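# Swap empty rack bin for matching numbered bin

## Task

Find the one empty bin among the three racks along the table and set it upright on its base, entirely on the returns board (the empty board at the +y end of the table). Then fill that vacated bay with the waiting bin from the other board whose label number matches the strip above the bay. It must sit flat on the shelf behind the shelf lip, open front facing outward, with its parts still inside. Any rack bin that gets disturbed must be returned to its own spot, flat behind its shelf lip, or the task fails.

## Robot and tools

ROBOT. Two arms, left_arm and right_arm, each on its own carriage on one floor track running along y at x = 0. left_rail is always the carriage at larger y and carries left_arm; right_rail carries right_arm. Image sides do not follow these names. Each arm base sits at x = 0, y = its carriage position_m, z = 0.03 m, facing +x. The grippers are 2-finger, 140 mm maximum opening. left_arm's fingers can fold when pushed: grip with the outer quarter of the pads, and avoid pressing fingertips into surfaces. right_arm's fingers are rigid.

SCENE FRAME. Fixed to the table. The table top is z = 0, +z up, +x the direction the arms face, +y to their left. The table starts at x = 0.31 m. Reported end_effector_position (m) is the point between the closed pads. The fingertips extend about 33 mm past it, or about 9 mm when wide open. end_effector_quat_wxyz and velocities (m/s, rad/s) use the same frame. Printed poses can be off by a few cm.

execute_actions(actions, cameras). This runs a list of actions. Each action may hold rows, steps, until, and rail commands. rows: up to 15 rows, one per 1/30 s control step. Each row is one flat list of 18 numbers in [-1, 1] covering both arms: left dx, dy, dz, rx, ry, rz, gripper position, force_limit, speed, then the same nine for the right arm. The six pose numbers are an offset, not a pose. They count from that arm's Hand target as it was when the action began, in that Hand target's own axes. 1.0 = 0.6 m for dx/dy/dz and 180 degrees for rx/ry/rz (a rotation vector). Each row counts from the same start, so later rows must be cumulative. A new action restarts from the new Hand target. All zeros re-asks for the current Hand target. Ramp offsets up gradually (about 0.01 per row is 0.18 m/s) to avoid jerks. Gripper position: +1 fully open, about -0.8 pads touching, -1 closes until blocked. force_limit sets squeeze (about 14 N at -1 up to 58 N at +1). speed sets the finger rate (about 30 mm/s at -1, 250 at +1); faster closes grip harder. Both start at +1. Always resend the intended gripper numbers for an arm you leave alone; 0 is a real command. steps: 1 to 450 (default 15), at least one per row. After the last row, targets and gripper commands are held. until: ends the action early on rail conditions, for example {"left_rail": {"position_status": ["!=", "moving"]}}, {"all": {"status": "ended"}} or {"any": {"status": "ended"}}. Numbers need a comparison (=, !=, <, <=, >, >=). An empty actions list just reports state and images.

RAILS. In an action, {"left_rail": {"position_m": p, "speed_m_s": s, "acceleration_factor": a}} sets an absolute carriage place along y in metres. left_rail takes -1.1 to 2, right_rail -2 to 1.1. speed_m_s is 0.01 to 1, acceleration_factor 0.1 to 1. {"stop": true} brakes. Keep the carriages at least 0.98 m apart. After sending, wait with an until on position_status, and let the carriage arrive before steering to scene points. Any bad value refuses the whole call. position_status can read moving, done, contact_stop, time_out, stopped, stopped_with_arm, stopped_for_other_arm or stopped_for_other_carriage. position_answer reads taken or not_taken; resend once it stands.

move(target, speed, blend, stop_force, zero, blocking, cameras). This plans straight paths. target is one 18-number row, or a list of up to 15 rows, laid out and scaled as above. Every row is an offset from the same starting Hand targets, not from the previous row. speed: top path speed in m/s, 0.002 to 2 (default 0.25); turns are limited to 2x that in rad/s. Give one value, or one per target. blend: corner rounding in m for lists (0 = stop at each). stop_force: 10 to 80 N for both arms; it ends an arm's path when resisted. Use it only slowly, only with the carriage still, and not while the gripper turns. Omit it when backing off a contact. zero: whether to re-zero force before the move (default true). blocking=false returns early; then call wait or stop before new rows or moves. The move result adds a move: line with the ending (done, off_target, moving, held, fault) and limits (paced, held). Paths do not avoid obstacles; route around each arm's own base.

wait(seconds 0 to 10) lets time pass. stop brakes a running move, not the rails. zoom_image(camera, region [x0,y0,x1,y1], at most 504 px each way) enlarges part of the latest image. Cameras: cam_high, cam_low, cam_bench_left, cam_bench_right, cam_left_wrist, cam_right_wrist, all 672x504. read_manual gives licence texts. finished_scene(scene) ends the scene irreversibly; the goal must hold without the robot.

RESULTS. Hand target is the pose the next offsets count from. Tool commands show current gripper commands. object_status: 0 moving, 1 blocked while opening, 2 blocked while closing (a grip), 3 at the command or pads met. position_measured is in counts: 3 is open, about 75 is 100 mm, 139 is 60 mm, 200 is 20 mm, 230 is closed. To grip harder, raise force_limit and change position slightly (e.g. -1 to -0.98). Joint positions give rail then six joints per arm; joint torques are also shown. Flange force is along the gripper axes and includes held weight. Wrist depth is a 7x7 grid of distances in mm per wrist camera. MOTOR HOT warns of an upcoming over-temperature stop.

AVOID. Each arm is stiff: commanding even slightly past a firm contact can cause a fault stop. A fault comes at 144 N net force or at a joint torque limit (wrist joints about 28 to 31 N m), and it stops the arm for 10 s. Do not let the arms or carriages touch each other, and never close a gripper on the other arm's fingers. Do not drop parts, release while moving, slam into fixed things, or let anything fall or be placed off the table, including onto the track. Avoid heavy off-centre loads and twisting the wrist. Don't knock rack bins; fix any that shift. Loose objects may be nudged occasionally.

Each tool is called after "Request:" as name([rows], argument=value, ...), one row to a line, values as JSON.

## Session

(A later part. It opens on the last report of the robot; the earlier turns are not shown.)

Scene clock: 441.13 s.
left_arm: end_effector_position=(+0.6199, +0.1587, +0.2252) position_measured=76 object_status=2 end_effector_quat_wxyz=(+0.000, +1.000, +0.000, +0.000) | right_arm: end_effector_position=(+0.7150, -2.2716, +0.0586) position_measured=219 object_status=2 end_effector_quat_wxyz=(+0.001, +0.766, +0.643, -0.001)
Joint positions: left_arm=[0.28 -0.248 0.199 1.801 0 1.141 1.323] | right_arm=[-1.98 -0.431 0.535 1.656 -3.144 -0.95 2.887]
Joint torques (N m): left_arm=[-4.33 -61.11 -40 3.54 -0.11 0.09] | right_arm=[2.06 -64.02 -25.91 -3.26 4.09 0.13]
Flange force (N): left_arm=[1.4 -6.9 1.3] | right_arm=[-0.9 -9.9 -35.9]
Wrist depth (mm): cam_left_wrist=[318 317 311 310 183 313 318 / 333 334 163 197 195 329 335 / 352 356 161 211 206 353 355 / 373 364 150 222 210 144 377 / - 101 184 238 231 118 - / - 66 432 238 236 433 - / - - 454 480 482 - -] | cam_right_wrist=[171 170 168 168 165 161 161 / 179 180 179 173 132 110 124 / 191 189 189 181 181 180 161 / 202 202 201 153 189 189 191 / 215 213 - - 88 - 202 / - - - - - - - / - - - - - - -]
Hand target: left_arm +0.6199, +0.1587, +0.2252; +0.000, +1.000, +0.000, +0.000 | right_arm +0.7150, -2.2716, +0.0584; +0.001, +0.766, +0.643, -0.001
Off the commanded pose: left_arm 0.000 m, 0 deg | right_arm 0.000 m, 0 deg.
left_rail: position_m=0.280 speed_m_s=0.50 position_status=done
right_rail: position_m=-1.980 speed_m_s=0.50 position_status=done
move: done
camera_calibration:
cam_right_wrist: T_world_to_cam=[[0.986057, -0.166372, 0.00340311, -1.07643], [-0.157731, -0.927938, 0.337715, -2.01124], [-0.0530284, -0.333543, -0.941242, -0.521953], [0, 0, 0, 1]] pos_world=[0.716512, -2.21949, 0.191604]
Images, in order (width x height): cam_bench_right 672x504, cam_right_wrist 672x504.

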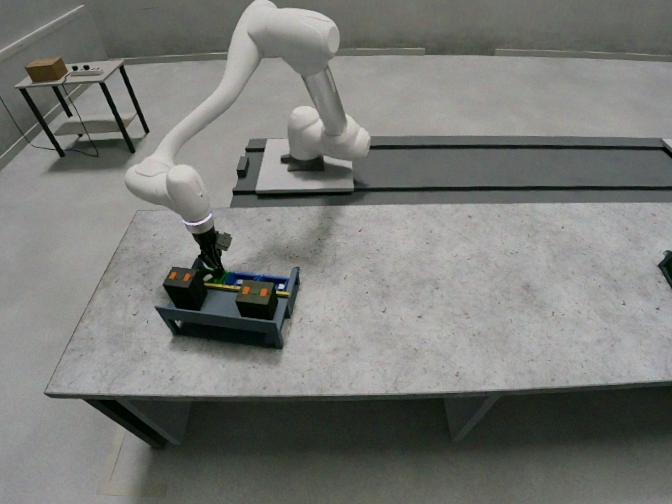

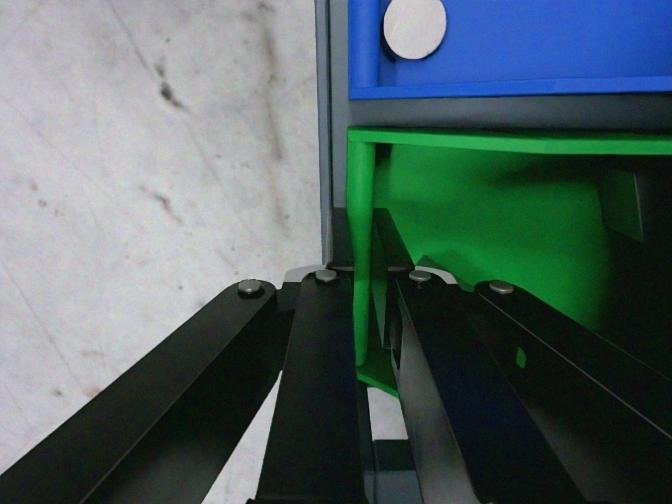

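Request:
execute_actions([
  {"rows":[[0,0,0,0,0,0,-1,-0.1,-1,0,0,-0.001,0,0,0,-1,1,0]],"steps":10},
  {"rows":[[0,0,0,0,0,0,-1,-0.1,-1,0,0,0,0,0,0,-0.5,1,-1]],"steps":60},
], cameras=["cam_right_wrist"])

Request:
zoom_image(camera="cam_right_wrist", region=[250, 0, 672, 504])

Scene clock: 450.50 s.
left_arm: end_effector_position=(+0.6199, +0.1587, +0.2252) position_measured=76 object_status=2 end_effector_quat_wxyz=(+0.000, +1.000, +0.000, +0.000) | right_arm: end_effector_position=(+0.7150, -2.2716, +0.0590) position_measured=192 object_status=3 end_effector_quat_wxyz=(+0.001, +0.766, +0.643, -0.001)
Joint positions: left_arm=[0.28 -0.248 0.199 1.801 0 1.141 1.323] | right_arm=[-1.98 -0.431 0.535 1.655 -3.144 -0.951 2.887]
Joint torques (N m): left_arm=[-4.43 -61.05 -39.95 3.53 -0.03 0.1] | right_arm=[1.63 -89.88 -33.83 -3.55 0.1 0.08]
Flange force (N): left_arm=[1.6 -6.6 2.0] | right_arm=[-2.8 3.0 -0.1]
Flange force at the end of the 1st action (N): left_arm=[1.4 -6.6 1.4] | right_arm=[-2.8 -2.5 -20.6]
Wrist depth (mm): cam_left_wrist=[317 317 310 313 184 312 319 / 333 331 164 196 195 330 338 / 351 354 162 209 206 352 354 / 375 366 160 220 216 144 380 / - 101 184 244 230 118 - / - 66 425 237 237 425 - / - - 454 469 462 - -] | cam_right_wrist=[171 169 168 166 161 161 161 / 179 180 179 175 130 122 126 / 189 191 190 181 181 181 164 / 203 202 199 158 162 192 192 / 216 - 93 169 94 95 201 / - - - 174 - - - / - - - 142 - - -]
Hand target: left_arm +0.6199, +0.1587, +0.2252; +0.000, +1.000, +0.000, +0.000 | right_arm +0.7150, -2.2715, +0.0590; +0.001, +0.766, +0.643, -0.001
Off the commanded pose: left_arm 0.000 m, 0 deg | right_arm 0.000 m, 0 deg.
left_rail: position_m=0.280 speed_m_s=0.50 position_status=done
right_rail: position_m=-1.980 speed_m_s=0.50 position_status=done
camera_calibration:
cam_right_wrist: T_world_to_cam=[[0.986054, -0.166396, 0.00328927, -1.07645], [-0.15772, -0.927967, 0.337642, -2.01134], [-0.05313, -0.333452, -0.941269, -0.521265], [0, 0, 0, 1]] pos_world=[0.716512, -2.21939, 0.192004]
Images, in order (width x height): cam_right_wrist 672x504.

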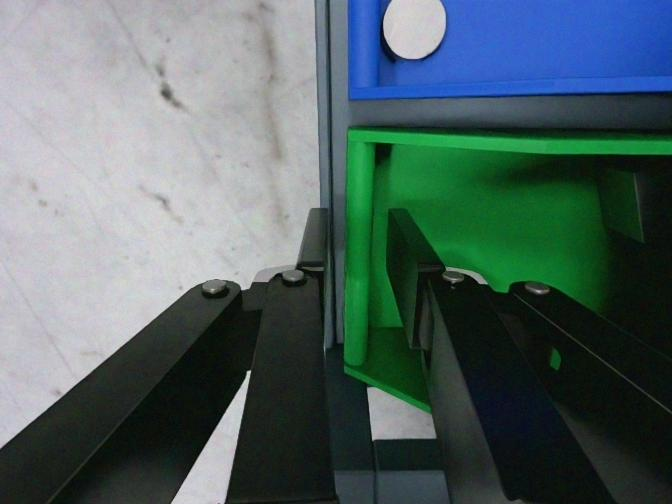

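Scaled by 1.000.

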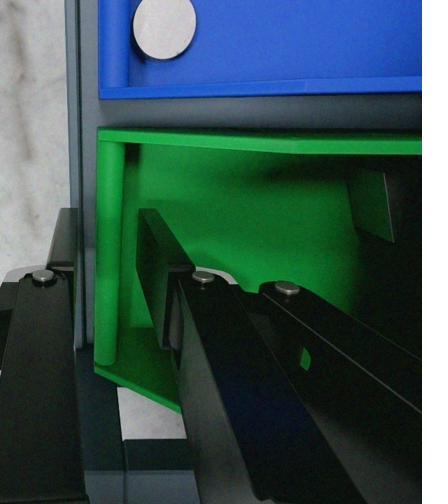

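Request:
move(target=[0,0,0,0,0,0,-1,-0.1,-1,0,0,-0.23,0,0,0,-0.5,1,-1], speed=0.08, cameras=["cam_right_wrist"])

Request:
execute_actions([
  {"left_rail":{"position_m":2.0,"speed_m_s":0.5,"acceleration_factor":0.25},"steps":220,"until":{"left_rail":{"position_status":["!=","moving"]}}},
], cameras=["cam_left_wrist"])

Scene clock: 458.27 s.
left_arm: end_effector_position=(+0.6199, +0.1587, +0.2252) position_measured=76 object_status=2 end_effector_quat_wxyz=(+0.000, +1.000, +0.000, +0.000) | right_arm: end_effector_position=(+0.7150, -2.2712, +0.1969) position_measured=192 object_status=3 end_effector_quat_wxyz=(+0.001, +0.766, +0.643, -0.001)
Joint positions: left_arm=[0.28 -0.248 0.199 1.801 0 1.141 1.323] | right_arm=[-1.98 -0.431 0.426 1.545 -3.144 -1.17 2.887]
Joint torques (N m): left_arm=[-4.28 -61.55 -39.95 3.56 -0.09 0.11] | right_arm=[1.37 -85.03 -38.29 -3.98 0.04 0.03]
Flange force (N): left_arm=[2.3 -6.5 2.0] | right_arm=[-3.0 5.0 -0.1]
Wrist depth (mm): cam_left_wrist=[316 314 311 311 183 312 318 / 333 336 143 197 193 327 336 / 353 351 189 208 206 350 354 / 373 367 161 222 216 145 377 / - 101 184 234 230 118 - / - 66 435 237 429 431 - / - - 454 438 472 - -] | cam_right_wrist=[288 290 290 283 282 280 197 / 306 307 309 297 295 213 211 / 324 324 327 320 318 224 201 / 346 344 339 296 161 236 193 / 363 - 94 369 94 - 194 / - - - 396 - - - / - - - 423 - - -]
Hand target: left_arm +0.6199, +0.1587, +0.2252; +0.000, +1.000, +0.000, +0.000 | right_arm +0.7150, -2.2712, +0.1970; +0.001, +0.766, +0.643, -0.001
Off the commanded pose: left_arm 0.000 m, 0 deg | right_arm 0.000 m, 0 deg.
left_rail: position_m=0.280 speed_m_s=0.50 position_status=done
right_rail: position_m=-1.980 speed_m_s=0.50 position_status=done
move: done
camera_calibration:
cam_right_wrist: T_world_to_cam=[[0.986048, -0.166429, 0.00319669, -1.07689], [-0.15772, -0.927961, 0.337657, -2.05765], [-0.0532297, -0.33345, -0.941264, -0.391196], [0, 0, 0, 1]] pos_world=[0.716512, -2.21909, 0.330004]
Images, in order (width x height): cam_right_wrist 672x504.

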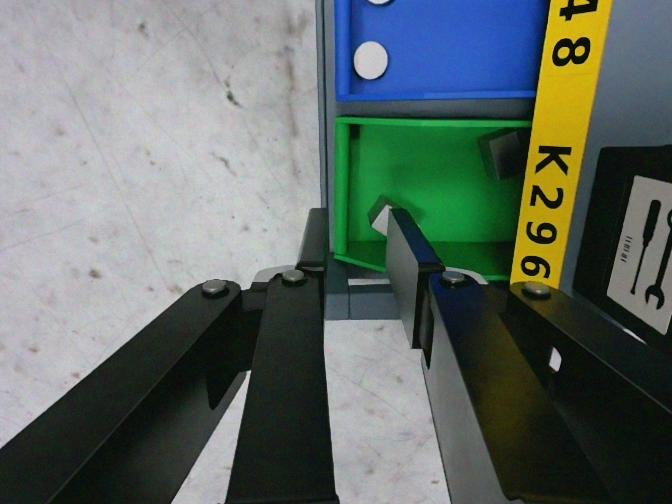

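Scene clock: 463.10 s.
left_arm: end_effector_position=(+0.6199, +1.8786, +0.2252) position_measured=76 object_status=2 end_effector_quat_wxyz=(+0.000, +1.000, +0.000, +0.000) | right_arm: end_effector_position=(+0.7150, -2.2712, +0.1970) position_measured=192 object_status=3 end_effector_quat_wxyz=(+0.001, +0.766, +0.643, -0.001)
Joint positions: left_arm=[2 -0.248 0.199 1.801 0 1.141 1.323] | right_arm=[-1.98 -0.431 0.426 1.545 -3.144 -1.17 2.887]
Joint torques (N m): left_arm=[-4.03 -61.6 -40.26 3.57 -0.08 0.06] | right_arm=[1.37 -84.4 -38.14 -4.01 0.14 0.04]
Flange force (N): left_arm=[1.7 -6.2 2.3] | right_arm=[-2.7 4.1 -1.1]
Wrist depth (mm): cam_left_wrist=[254 272 248 296 183 296 302 / 310 291 164 193 193 313 318 / 339 300 161 208 207 333 341 / 371 300 159 226 216 144 367 / - 101 185 237 232 118 - / - 66 428 237 237 432 - / - - 457 - - - -] | cam_right_wrist=[291 290 291 284 283 279 194 / 309 306 308 300 294 234 214 / 323 327 328 324 317 229 203 / 346 344 341 313 161 236 202 / 364 - 93 369 94 - 195 / - - - 396 - - - / - - - 422 - - -]
Hand target: left_arm +0.6199, +1.8786, +0.2252; +0.000, +1.000, +0.000, +0.000 | right_arm +0.7150, -2.2712, +0.1970; +0.001, +0.766, +0.643, -0.001
Tool commands: left_gripper/position=-1.0 left_gripper/force_limit=-0.1 left_gripper/speed=-1.0 right_gripper/position=-0.5 right_gripper/force_limit=+1.0 right_gripper/speed=-1.0
Off the commanded pose: left_arm 0.000 m, 0 deg | right_arm 0.000 m, 0 deg.
left_rail: position_m=2.000 speed_m_s=0.50 position_status=done
right_rail: position_m=-1.980 speed_m_s=0.50 position_status=done
camera_calibration:
cam_left_wrist: T_world_to_cam=[[-0.00848085, -0.999802, 0.018011, 1.88291], [-0.947398, 0.0137967, 0.31976, 0.496258], [-0.319945, -0.0143518, -0.947327, 0.582129], [0, 0, 0, 1]] pos_world=[0.672372, 1.88405, 0.358871]
Images, in order (width x height): cam_left_wrist 672x504.

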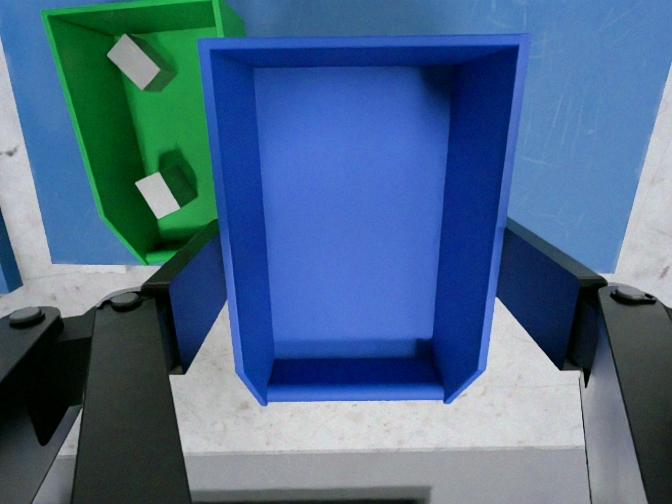

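Request:
move([
  [0.083,-0.707,0,0,0,0,-1,-0.1,-1,0,-0.25,-0.15,0,0,0,-0.5,1,-1],
  [0.083,-0.707,0.12,0,0,0,-1,-0.1,-1,0,-0.25,-0.15,0,0,0,-0.5,1,-1],
], speed=0.15, cameras=["cam_right_wrist","cam_left_wrist","cam_bench_left"])

Request:
zoom_image(camera="cam_right_wrist", region=[330, 0, 672, 300])

Scene clock: 476.07 s.
left_arm: end_effector_position=(+0.6698, +2.3029, +0.1532) position_measured=76 object_status=2 end_effector_quat_wxyz=(+0.000, +1.000, +0.000, +0.000) | right_arm: end_effector_position=(+0.5673, -2.2450, +0.2869) position_measured=192 object_status=3 end_effector_quat_wxyz=(+0.001, +0.766, +0.643, -0.001)
Joint positions: left_arm=[2 0.378 0.403 1.666 0 1.072 1.949] | right_arm=[-1.98 -0.491 0.153 1.738 -3.144 -1.25 2.826]
Joint torques (N m): left_arm=[-4.09 -80.86 -38.34 3.43 0.04 0.07] | right_arm=[1.49 -57.69 -39.22 -4.16 0.14 0.08]
Flange force (N): left_arm=[-0.9 -5.2 1.8] | right_arm=[-3.4 3.2 -1.7]
Wrist depth (mm): cam_left_wrist=[251 250 176 179 133 233 250 / 267 264 143 197 195 151 257 / 282 279 162 212 206 281 270 / 299 292 160 223 209 144 283 / - 101 184 233 230 118 - / - 66 341 238 345 346 - / - - 368 370 372 374 -] | cam_right_wrist=[367 371 373 372 371 366 366 / 383 391 393 394 396 373 380 / - 413 417 414 415 398 347 / - 437 432 437 161 376 456 / 1292 - 93 467 94 95 468 / - - - 508 - - - / - - - 547 - - -]
Hand target: left_arm +0.6697, +2.3029, +0.1532; +0.000, +1.000, +0.000, +0.000 | right_arm +0.5673, -2.2450, +0.2869; +0.001, +0.766, +0.643, -0.001
Off the commanded pose: left_arm 0.000 m, 0 deg | right_arm 0.000 m, 0 deg.
left_rail: position_m=2.000 speed_m_s=0.50 position_status=done
right_rail: position_m=-1.980 speed_m_s=0.50 position_status=done
move: done
camera_calibration:
cam_left_wrist: T_world_to_cam=[[-0.00851628, -0.999803, 0.0179159, 2.30881], [-0.947428, 0.0137985, 0.319672, 0.560745], [-0.319856, -0.0142516, -0.947359, 0.535688], [0, 0, 0, 1]] pos_world=[0.722272, 2.30825, 0.28687]
cam_right_wrist: T_world_to_cam=[[0.986054, -0.166396, 0.00328927, -0.927132], [-0.15772, -0.927967, 0.337642, -2.08693], [-0.05313, -0.333452, -0.941269, -0.305633], [0, 0, 0, 1]] pos_world=[0.568812, -2.19279, 0.420004]
Images, in order (width x height): cam_bench_left 672x504, cam_left_wrist 672x504, cam_right_wrist 672x504.

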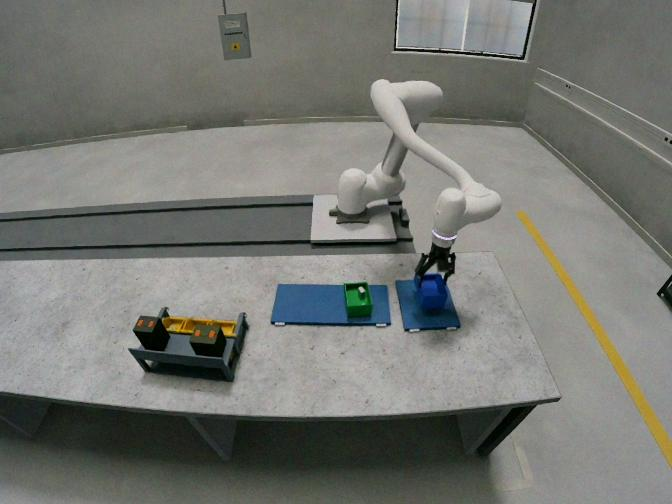

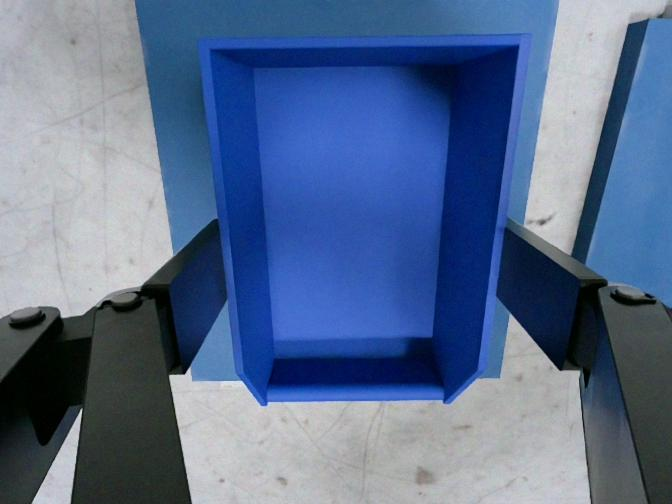

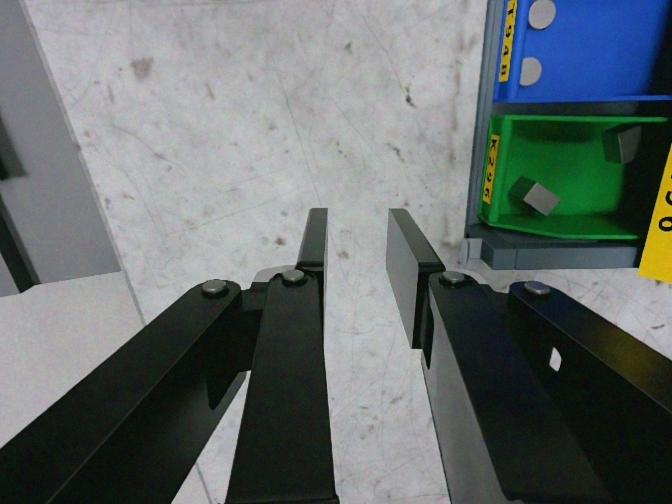

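Scaled by 1.474 from the camera's 672x504 image, which has a finer 960x720 frame.

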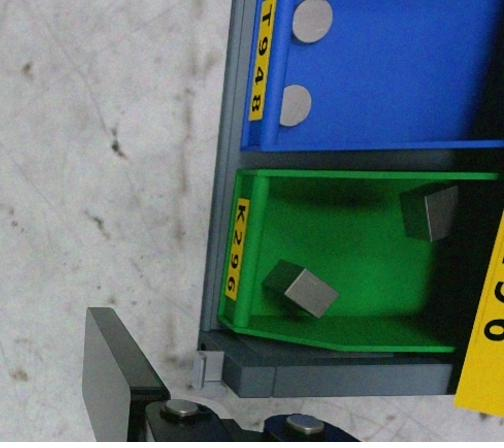

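Request:
move(target=[0,0,0.0645,0,0,0,-1,-0.1,-1,0,0,0,0,0,0,-0.5,1,-1], speed=0.08, cameras=["cam_left_wrist"])

Request:
move(target=[0,0,0.029,0,0,0,-1,-0.1,-1,0,0,0,0,0,0,-0.5,1,-1], speed=0.01, stop_force=10, cameras=["cam_left_wrist","cam_bench_left"])

Scene clock: 492.27 s.
left_arm: end_effector_position=(+0.6698, +2.3029, +0.1145) position_measured=76 object_status=2 end_effector_quat_wxyz=(+0.000, +1.000, +0.000, +0.000) | right_arm: end_effector_position=(+0.5673, -2.2450, +0.2869) position_measured=192 object_status=3 end_effector_quat_wxyz=(+0.001, +0.766, +0.643, -0.001)
Joint positions: left_arm=[2 0.378 0.435 1.698 0 1.009 1.949] | right_arm=[-1.98 -0.491 0.153 1.738 -3.144 -1.25 2.826]
Joint torques (N m): left_arm=[-4.77 -81.57 -37.36 3.31 -0.08 0.1] | right_arm=[1.61 -57.3 -39.26 -4.17 0.13 0]
Flange force (N): left_arm=[-3.0 -5.6 1.9] | right_arm=[-3.3 2.2 -2.2]
Wrist depth (mm): cam_left_wrist=[218 209 127 179 133 127 220 / 229 224 164 197 195 139 231 / 243 245 162 209 207 151 241 / 258 251 160 222 216 144 249 / - 101 184 238 232 118 - / - 63 278 237 237 - - / - - 318 320 320 322 -] | cam_right_wrist=[368 368 368 372 370 368 367 / 387 389 391 393 392 - 381 / - 418 415 413 416 399 391 / - 443 436 434 161 445 - / 1277 - 93 472 94 95 472 / - - - 500 - - - / - - - 545 - - -]
Hand target: left_arm +0.6698, +2.3029, +0.1145; +0.000, +1.000, +0.000, +0.000 | right_arm +0.5673, -2.2450, +0.2869; +0.001, +0.766, +0.643, -0.001
Off the commanded pose: left_arm 0.000 m, 0 deg | right_arm 0.000 m, 0 deg.
left_rail: position_m=2.000 speed_m_s=0.50 position_status=done
right_rail: position_m=-1.980 speed_m_s=0.50 position_status=done
move: done
camera_calibration:
cam_left_wrist: T_world_to_cam=[[-0.00851628, -0.999803, 0.0179159, 2.3095], [-0.947428, 0.0137985, 0.319672, 0.573117], [-0.319856, -0.0142516, -0.947359, 0.499026], [0, 0, 0, 1]] pos_world=[0.722272, 2.30825, 0.24817]
Images, in order (width x height): cam_left_wrist 672x504.

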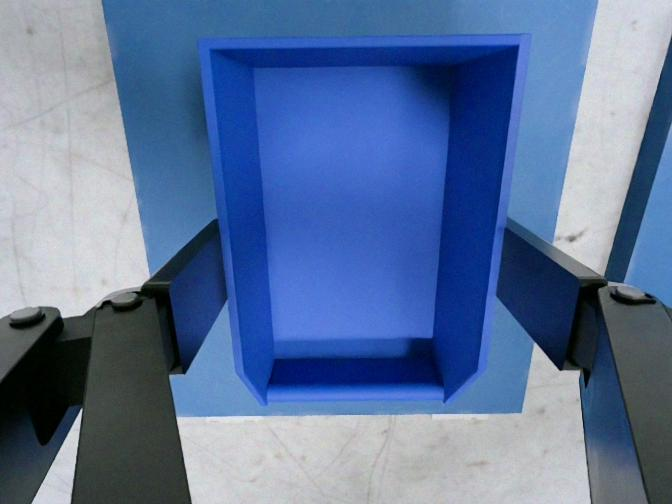

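Scene clock: 494.40 s.
left_arm: end_effector_position=(+0.6698, +2.3029, +0.0996) position_measured=76 object_status=2 end_effector_quat_wxyz=(+0.000, +1.000, +0.000, +0.000) | right_arm: end_effector_position=(+0.5673, -2.2450, +0.2869) position_measured=192 object_status=3 end_effector_quat_wxyz=(+0.001, +0.766, +0.643, -0.001)
Joint positions: left_arm=[2 0.378 0.448 1.709 0 0.984 1.949] | right_arm=[-1.98 -0.491 0.153 1.738 -3.144 -1.25 2.826]
Joint torques (N m): left_arm=[-0.17 -70.83 -30.26 4.45 -1.09 0.22] | right_arm=[1.37 -57.75 -39.38 -4.18 0.13 0.03]
Flange force (N): left_arm=[-1.8 1.0 -15.2] | right_arm=[-3.1 3.0 -2.1]
Wrist depth (mm): cam_left_wrist=[203 193 185 177 132 127 208 / 216 - 163 198 195 150 218 / 228 - 162 208 207 152 231 / 242 235 160 222 216 136 239 / - 101 185 238 231 118 - / - 63 214 227 215 258 - / - - 301 301 302 302 -] | cam_right_wrist=[369 370 368 370 371 362 365 / 387 390 391 391 391 390 379 / - 415 411 415 412 404 409 / - 444 437 434 162 414 359 / 1263 - 93 470 94 95 470 / - - - 508 - - - / - - - 544 - - -]
Hand target: left_arm +0.6698, +2.3029, +0.0996; +0.000, +1.000, +0.000, +0.000 (not the last commanded pose) | right_arm +0.5673, -2.2450, +0.2869; +0.001, +0.766, +0.643, -0.001
Off the commanded pose: left_arm 0.003 m, 0 deg | right_arm 0.000 m, 0 deg.
left_rail: position_m=2.000 speed_m_s=0.50 position_status=done
right_rail: position_m=-1.980 speed_m_s=0.50 position_status=done
move: contact (left_arm)
camera_calibration:
cam_left_wrist: T_world_to_cam=[[-0.00851776, -0.999803, 0.0179148, 2.30977], [-0.947469, 0.0137977, 0.319551, 0.577939], [-0.319735, -0.0142519, -0.9474, 0.484833], [0, 0, 0, 1]] pos_world=[0.722272, 2.30825, 0.23327]
Images, in order (width x height): cam_bench_left 672x504, cam_left_wrist 672x504.

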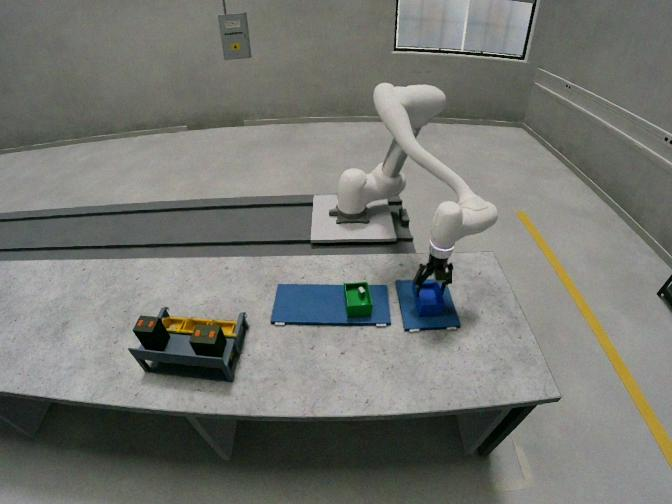

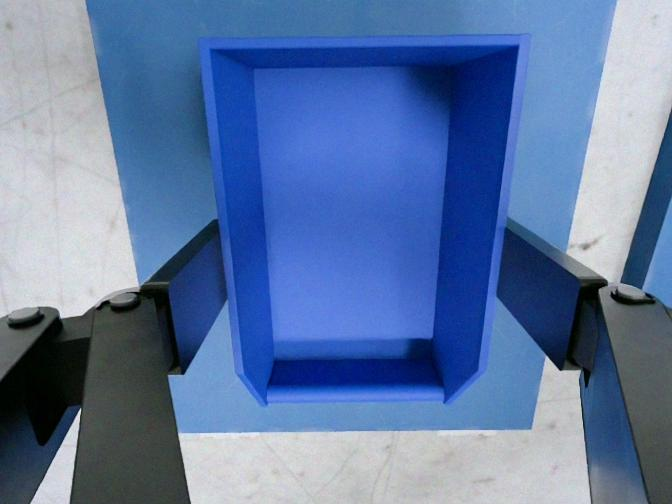

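Request:
execute_actions([
  {"rows":[[0,0,0,0,0,0,0.995,-0.1,-0.8,0,0,0,0,0,0,-0.5,1,-1]],"steps":60},
], cameras=[])

Request:
move(target=[0,0,-0.3,0,0,0,0.995,-0.1,-0.8,0,0,0,0,0,0,-0.5,1,-1], speed=0.1)

Scene clock: 506.03 s.
left_arm: end_effector_position=(+0.6698, +2.3029, +0.0996) position_measured=4 object_status=3 end_effector_quat_wxyz=(+0.000, +1.000, +0.000, +0.000) | right_arm: end_effector_position=(+0.5673, -2.2450, +0.2869) position_measured=192 object_status=3 end_effector_quat_wxyz=(+0.001, +0.766, +0.643, -0.001)
Joint positions: left_arm=[2 0.378 0.448 1.709 0 0.984 1.949] | right_arm=[-1.98 -0.491 0.153 1.738 -3.144 -1.25 2.826]
Joint torques (N m): left_arm=[-3.93 -82.35 -36.04 3.17 -0.04 0.09] | right_arm=[1.61 -57.75 -39.26 -4.18 0.13 0.09]
Flange force (N): left_arm=[-1.7 -5.2 0.7] | right_arm=[-3.4 2.9 -1.9]
Wrist depth (mm): cam_left_wrist=[206 - 143 176 132 187 205 / 216 197 163 197 194 139 218 / 228 - 161 208 206 208 230 / 239 136 160 225 209 147 222 / - 120 185 236 212 156 112 / - 276 237 225 216 279 287 / - 301 300 301 303 303 302] | cam_right_wrist=[371 374 373 370 372 366 371 / 396 391 391 391 391 387 382 / - 416 416 417 416 387 400 / - 438 436 436 161 423 352 / 1307 - 93 469 94 95 468 / - - - 508 - - - / - - - 545 - - -]
Hand target: left_arm +0.6698, +2.3029, +0.0996; +0.000, +1.000, +0.000, +0.000 | right_arm +0.5673, -2.2450, +0.2869; +0.001, +0.766, +0.643, -0.001
Off the commanded pose: left_arm 0.000 m, 0 deg | right_arm 0.000 m, 0 deg.
left_rail: position_m=2.000 speed_m_s=0.50 position_status=done
right_rail: position_m=-1.980 speed_m_s=0.50 position_status=done
No camera images: "cameras" was empty.

Scene clock: 508.23 s.
left_arm: end_effector_position=(+0.6697, +2.3029, +0.2796) position_measured=4 object_status=3 end_effector_quat_wxyz=(+0.000, +1.000, +0.000, +0.000) | right_arm: end_effector_position=(+0.5673, -2.2450, +0.2869) position_measured=192 object_status=3 end_effector_quat_wxyz=(+0.001, +0.766, +0.643, -0.001)
Joint positions: left_arm=[2 0.378 0.325 1.532 0 1.284 1.949] | right_arm=[-1.98 -0.491 0.153 1.738 -3.144 -1.25 2.826]
Joint torques (N m): left_arm=[-4.34 -75.31 -40.92 3.74 -0.27 0.13] | right_arm=[2.01 -57.59 -39.26 -4.18 0.05 0.06]
Flange force (N): left_arm=[-1.4 -6.1 -0.3] | right_arm=[-3.9 1.9 -2.2]
Wrist depth (mm): cam_left_wrist=[363 364 350 351 350 365 363 / 382 379 399 375 366 376 363 / 405 403 420 390 383 395 375 / 427 150 425 410 426 411 331 / - 129 460 471 464 462 112 / - 488 489 489 488 492 494 / - 1439 1477 1377 542 - -] | cam_right_wrist=[371 366 369 372 369 363 363 / 393 391 393 396 391 380 378 / - 418 414 415 418 406 403 / - 439 437 434 161 358 353 / - - 94 470 94 95 470 / - - - 506 - - - / - - - 551 - - -]
Hand target: left_arm +0.6697, +2.3029, +0.2796; +0.000, +1.000, +0.000, +0.000 | right_arm +0.5673, -2.2450, +0.2869; +0.001, +0.766, +0.643, -0.001
Off the commanded pose: left_arm 0.000 m, 0 deg | right_arm 0.000 m, 0 deg.
left_rail: position_m=2.000 speed_m_s=0.50 position_status=done
right_rail: position_m=-1.980 speed_m_s=0.50 position_status=done
move: done
camera_calibration:
cam_left_wrist: T_world_to_cam=[[-0.00851716, -0.999803, 0.0179147, 2.30654], [-0.947458, 0.0137976, 0.319583, 0.520337], [-0.319767, -0.0142515, -0.947389, 0.655255], [0, 0, 0, 1]] pos_world=[0.722172, 2.30825, 0.41317]
cam_right_wrist: T_world_to_cam=[[0.986054, -0.166396, 0.00328927, -0.927132], [-0.15772, -0.927967, 0.337642, -2.08693], [-0.05313, -0.333452, -0.941269, -0.305633], [0, 0, 0, 1]] pos_world=[0.568812, -2.19279, 0.420004]

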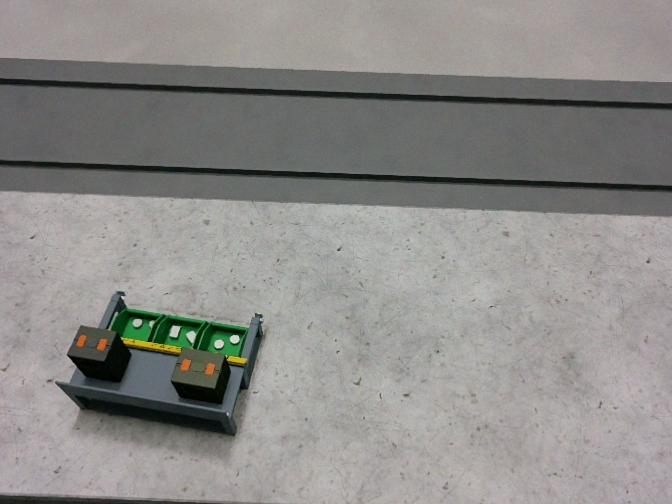

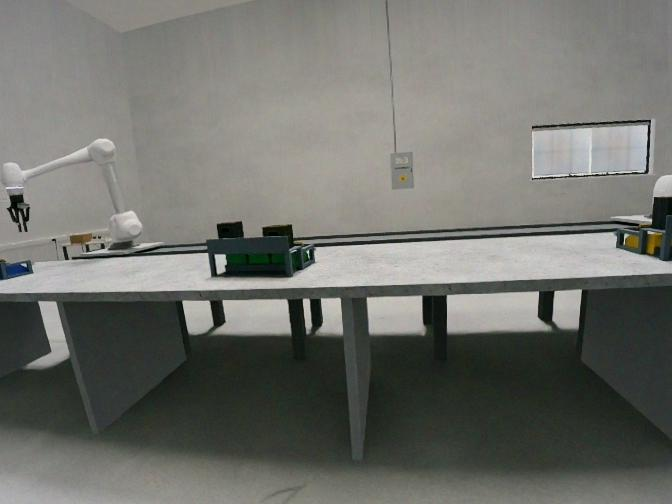

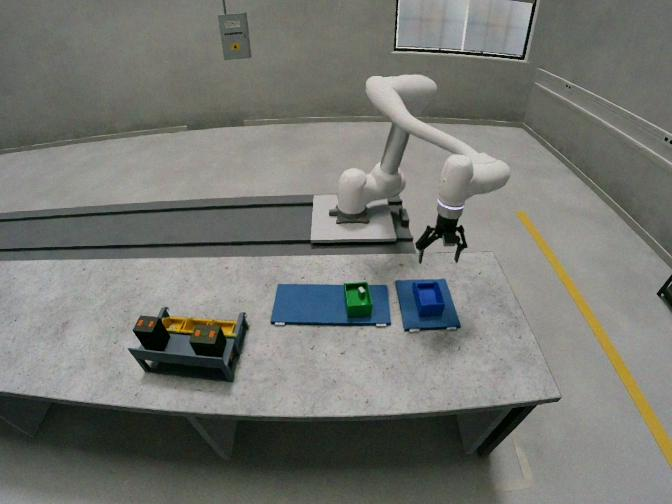

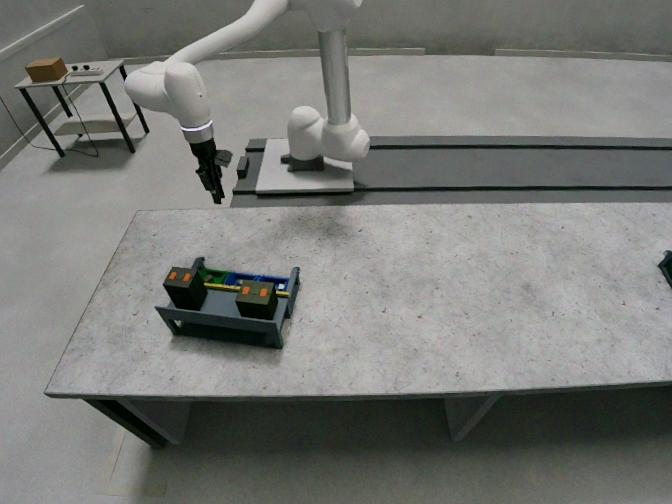

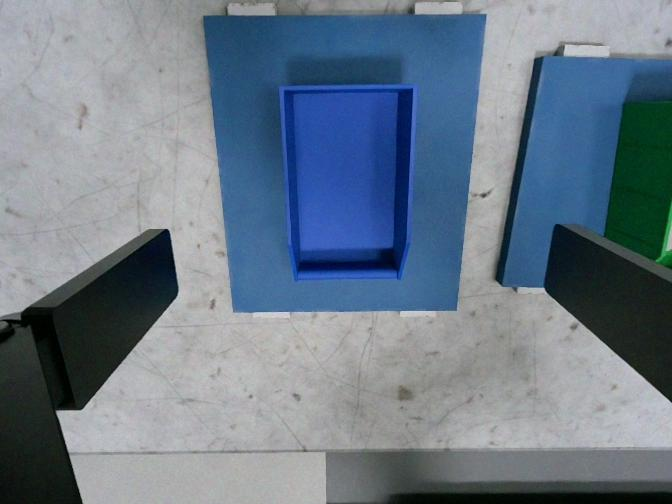

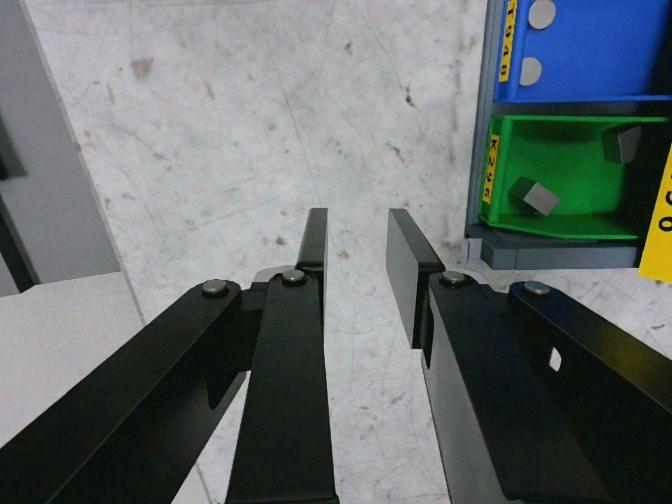

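Request:
finished_scene(scene=2)

The scene is finished: the task was done.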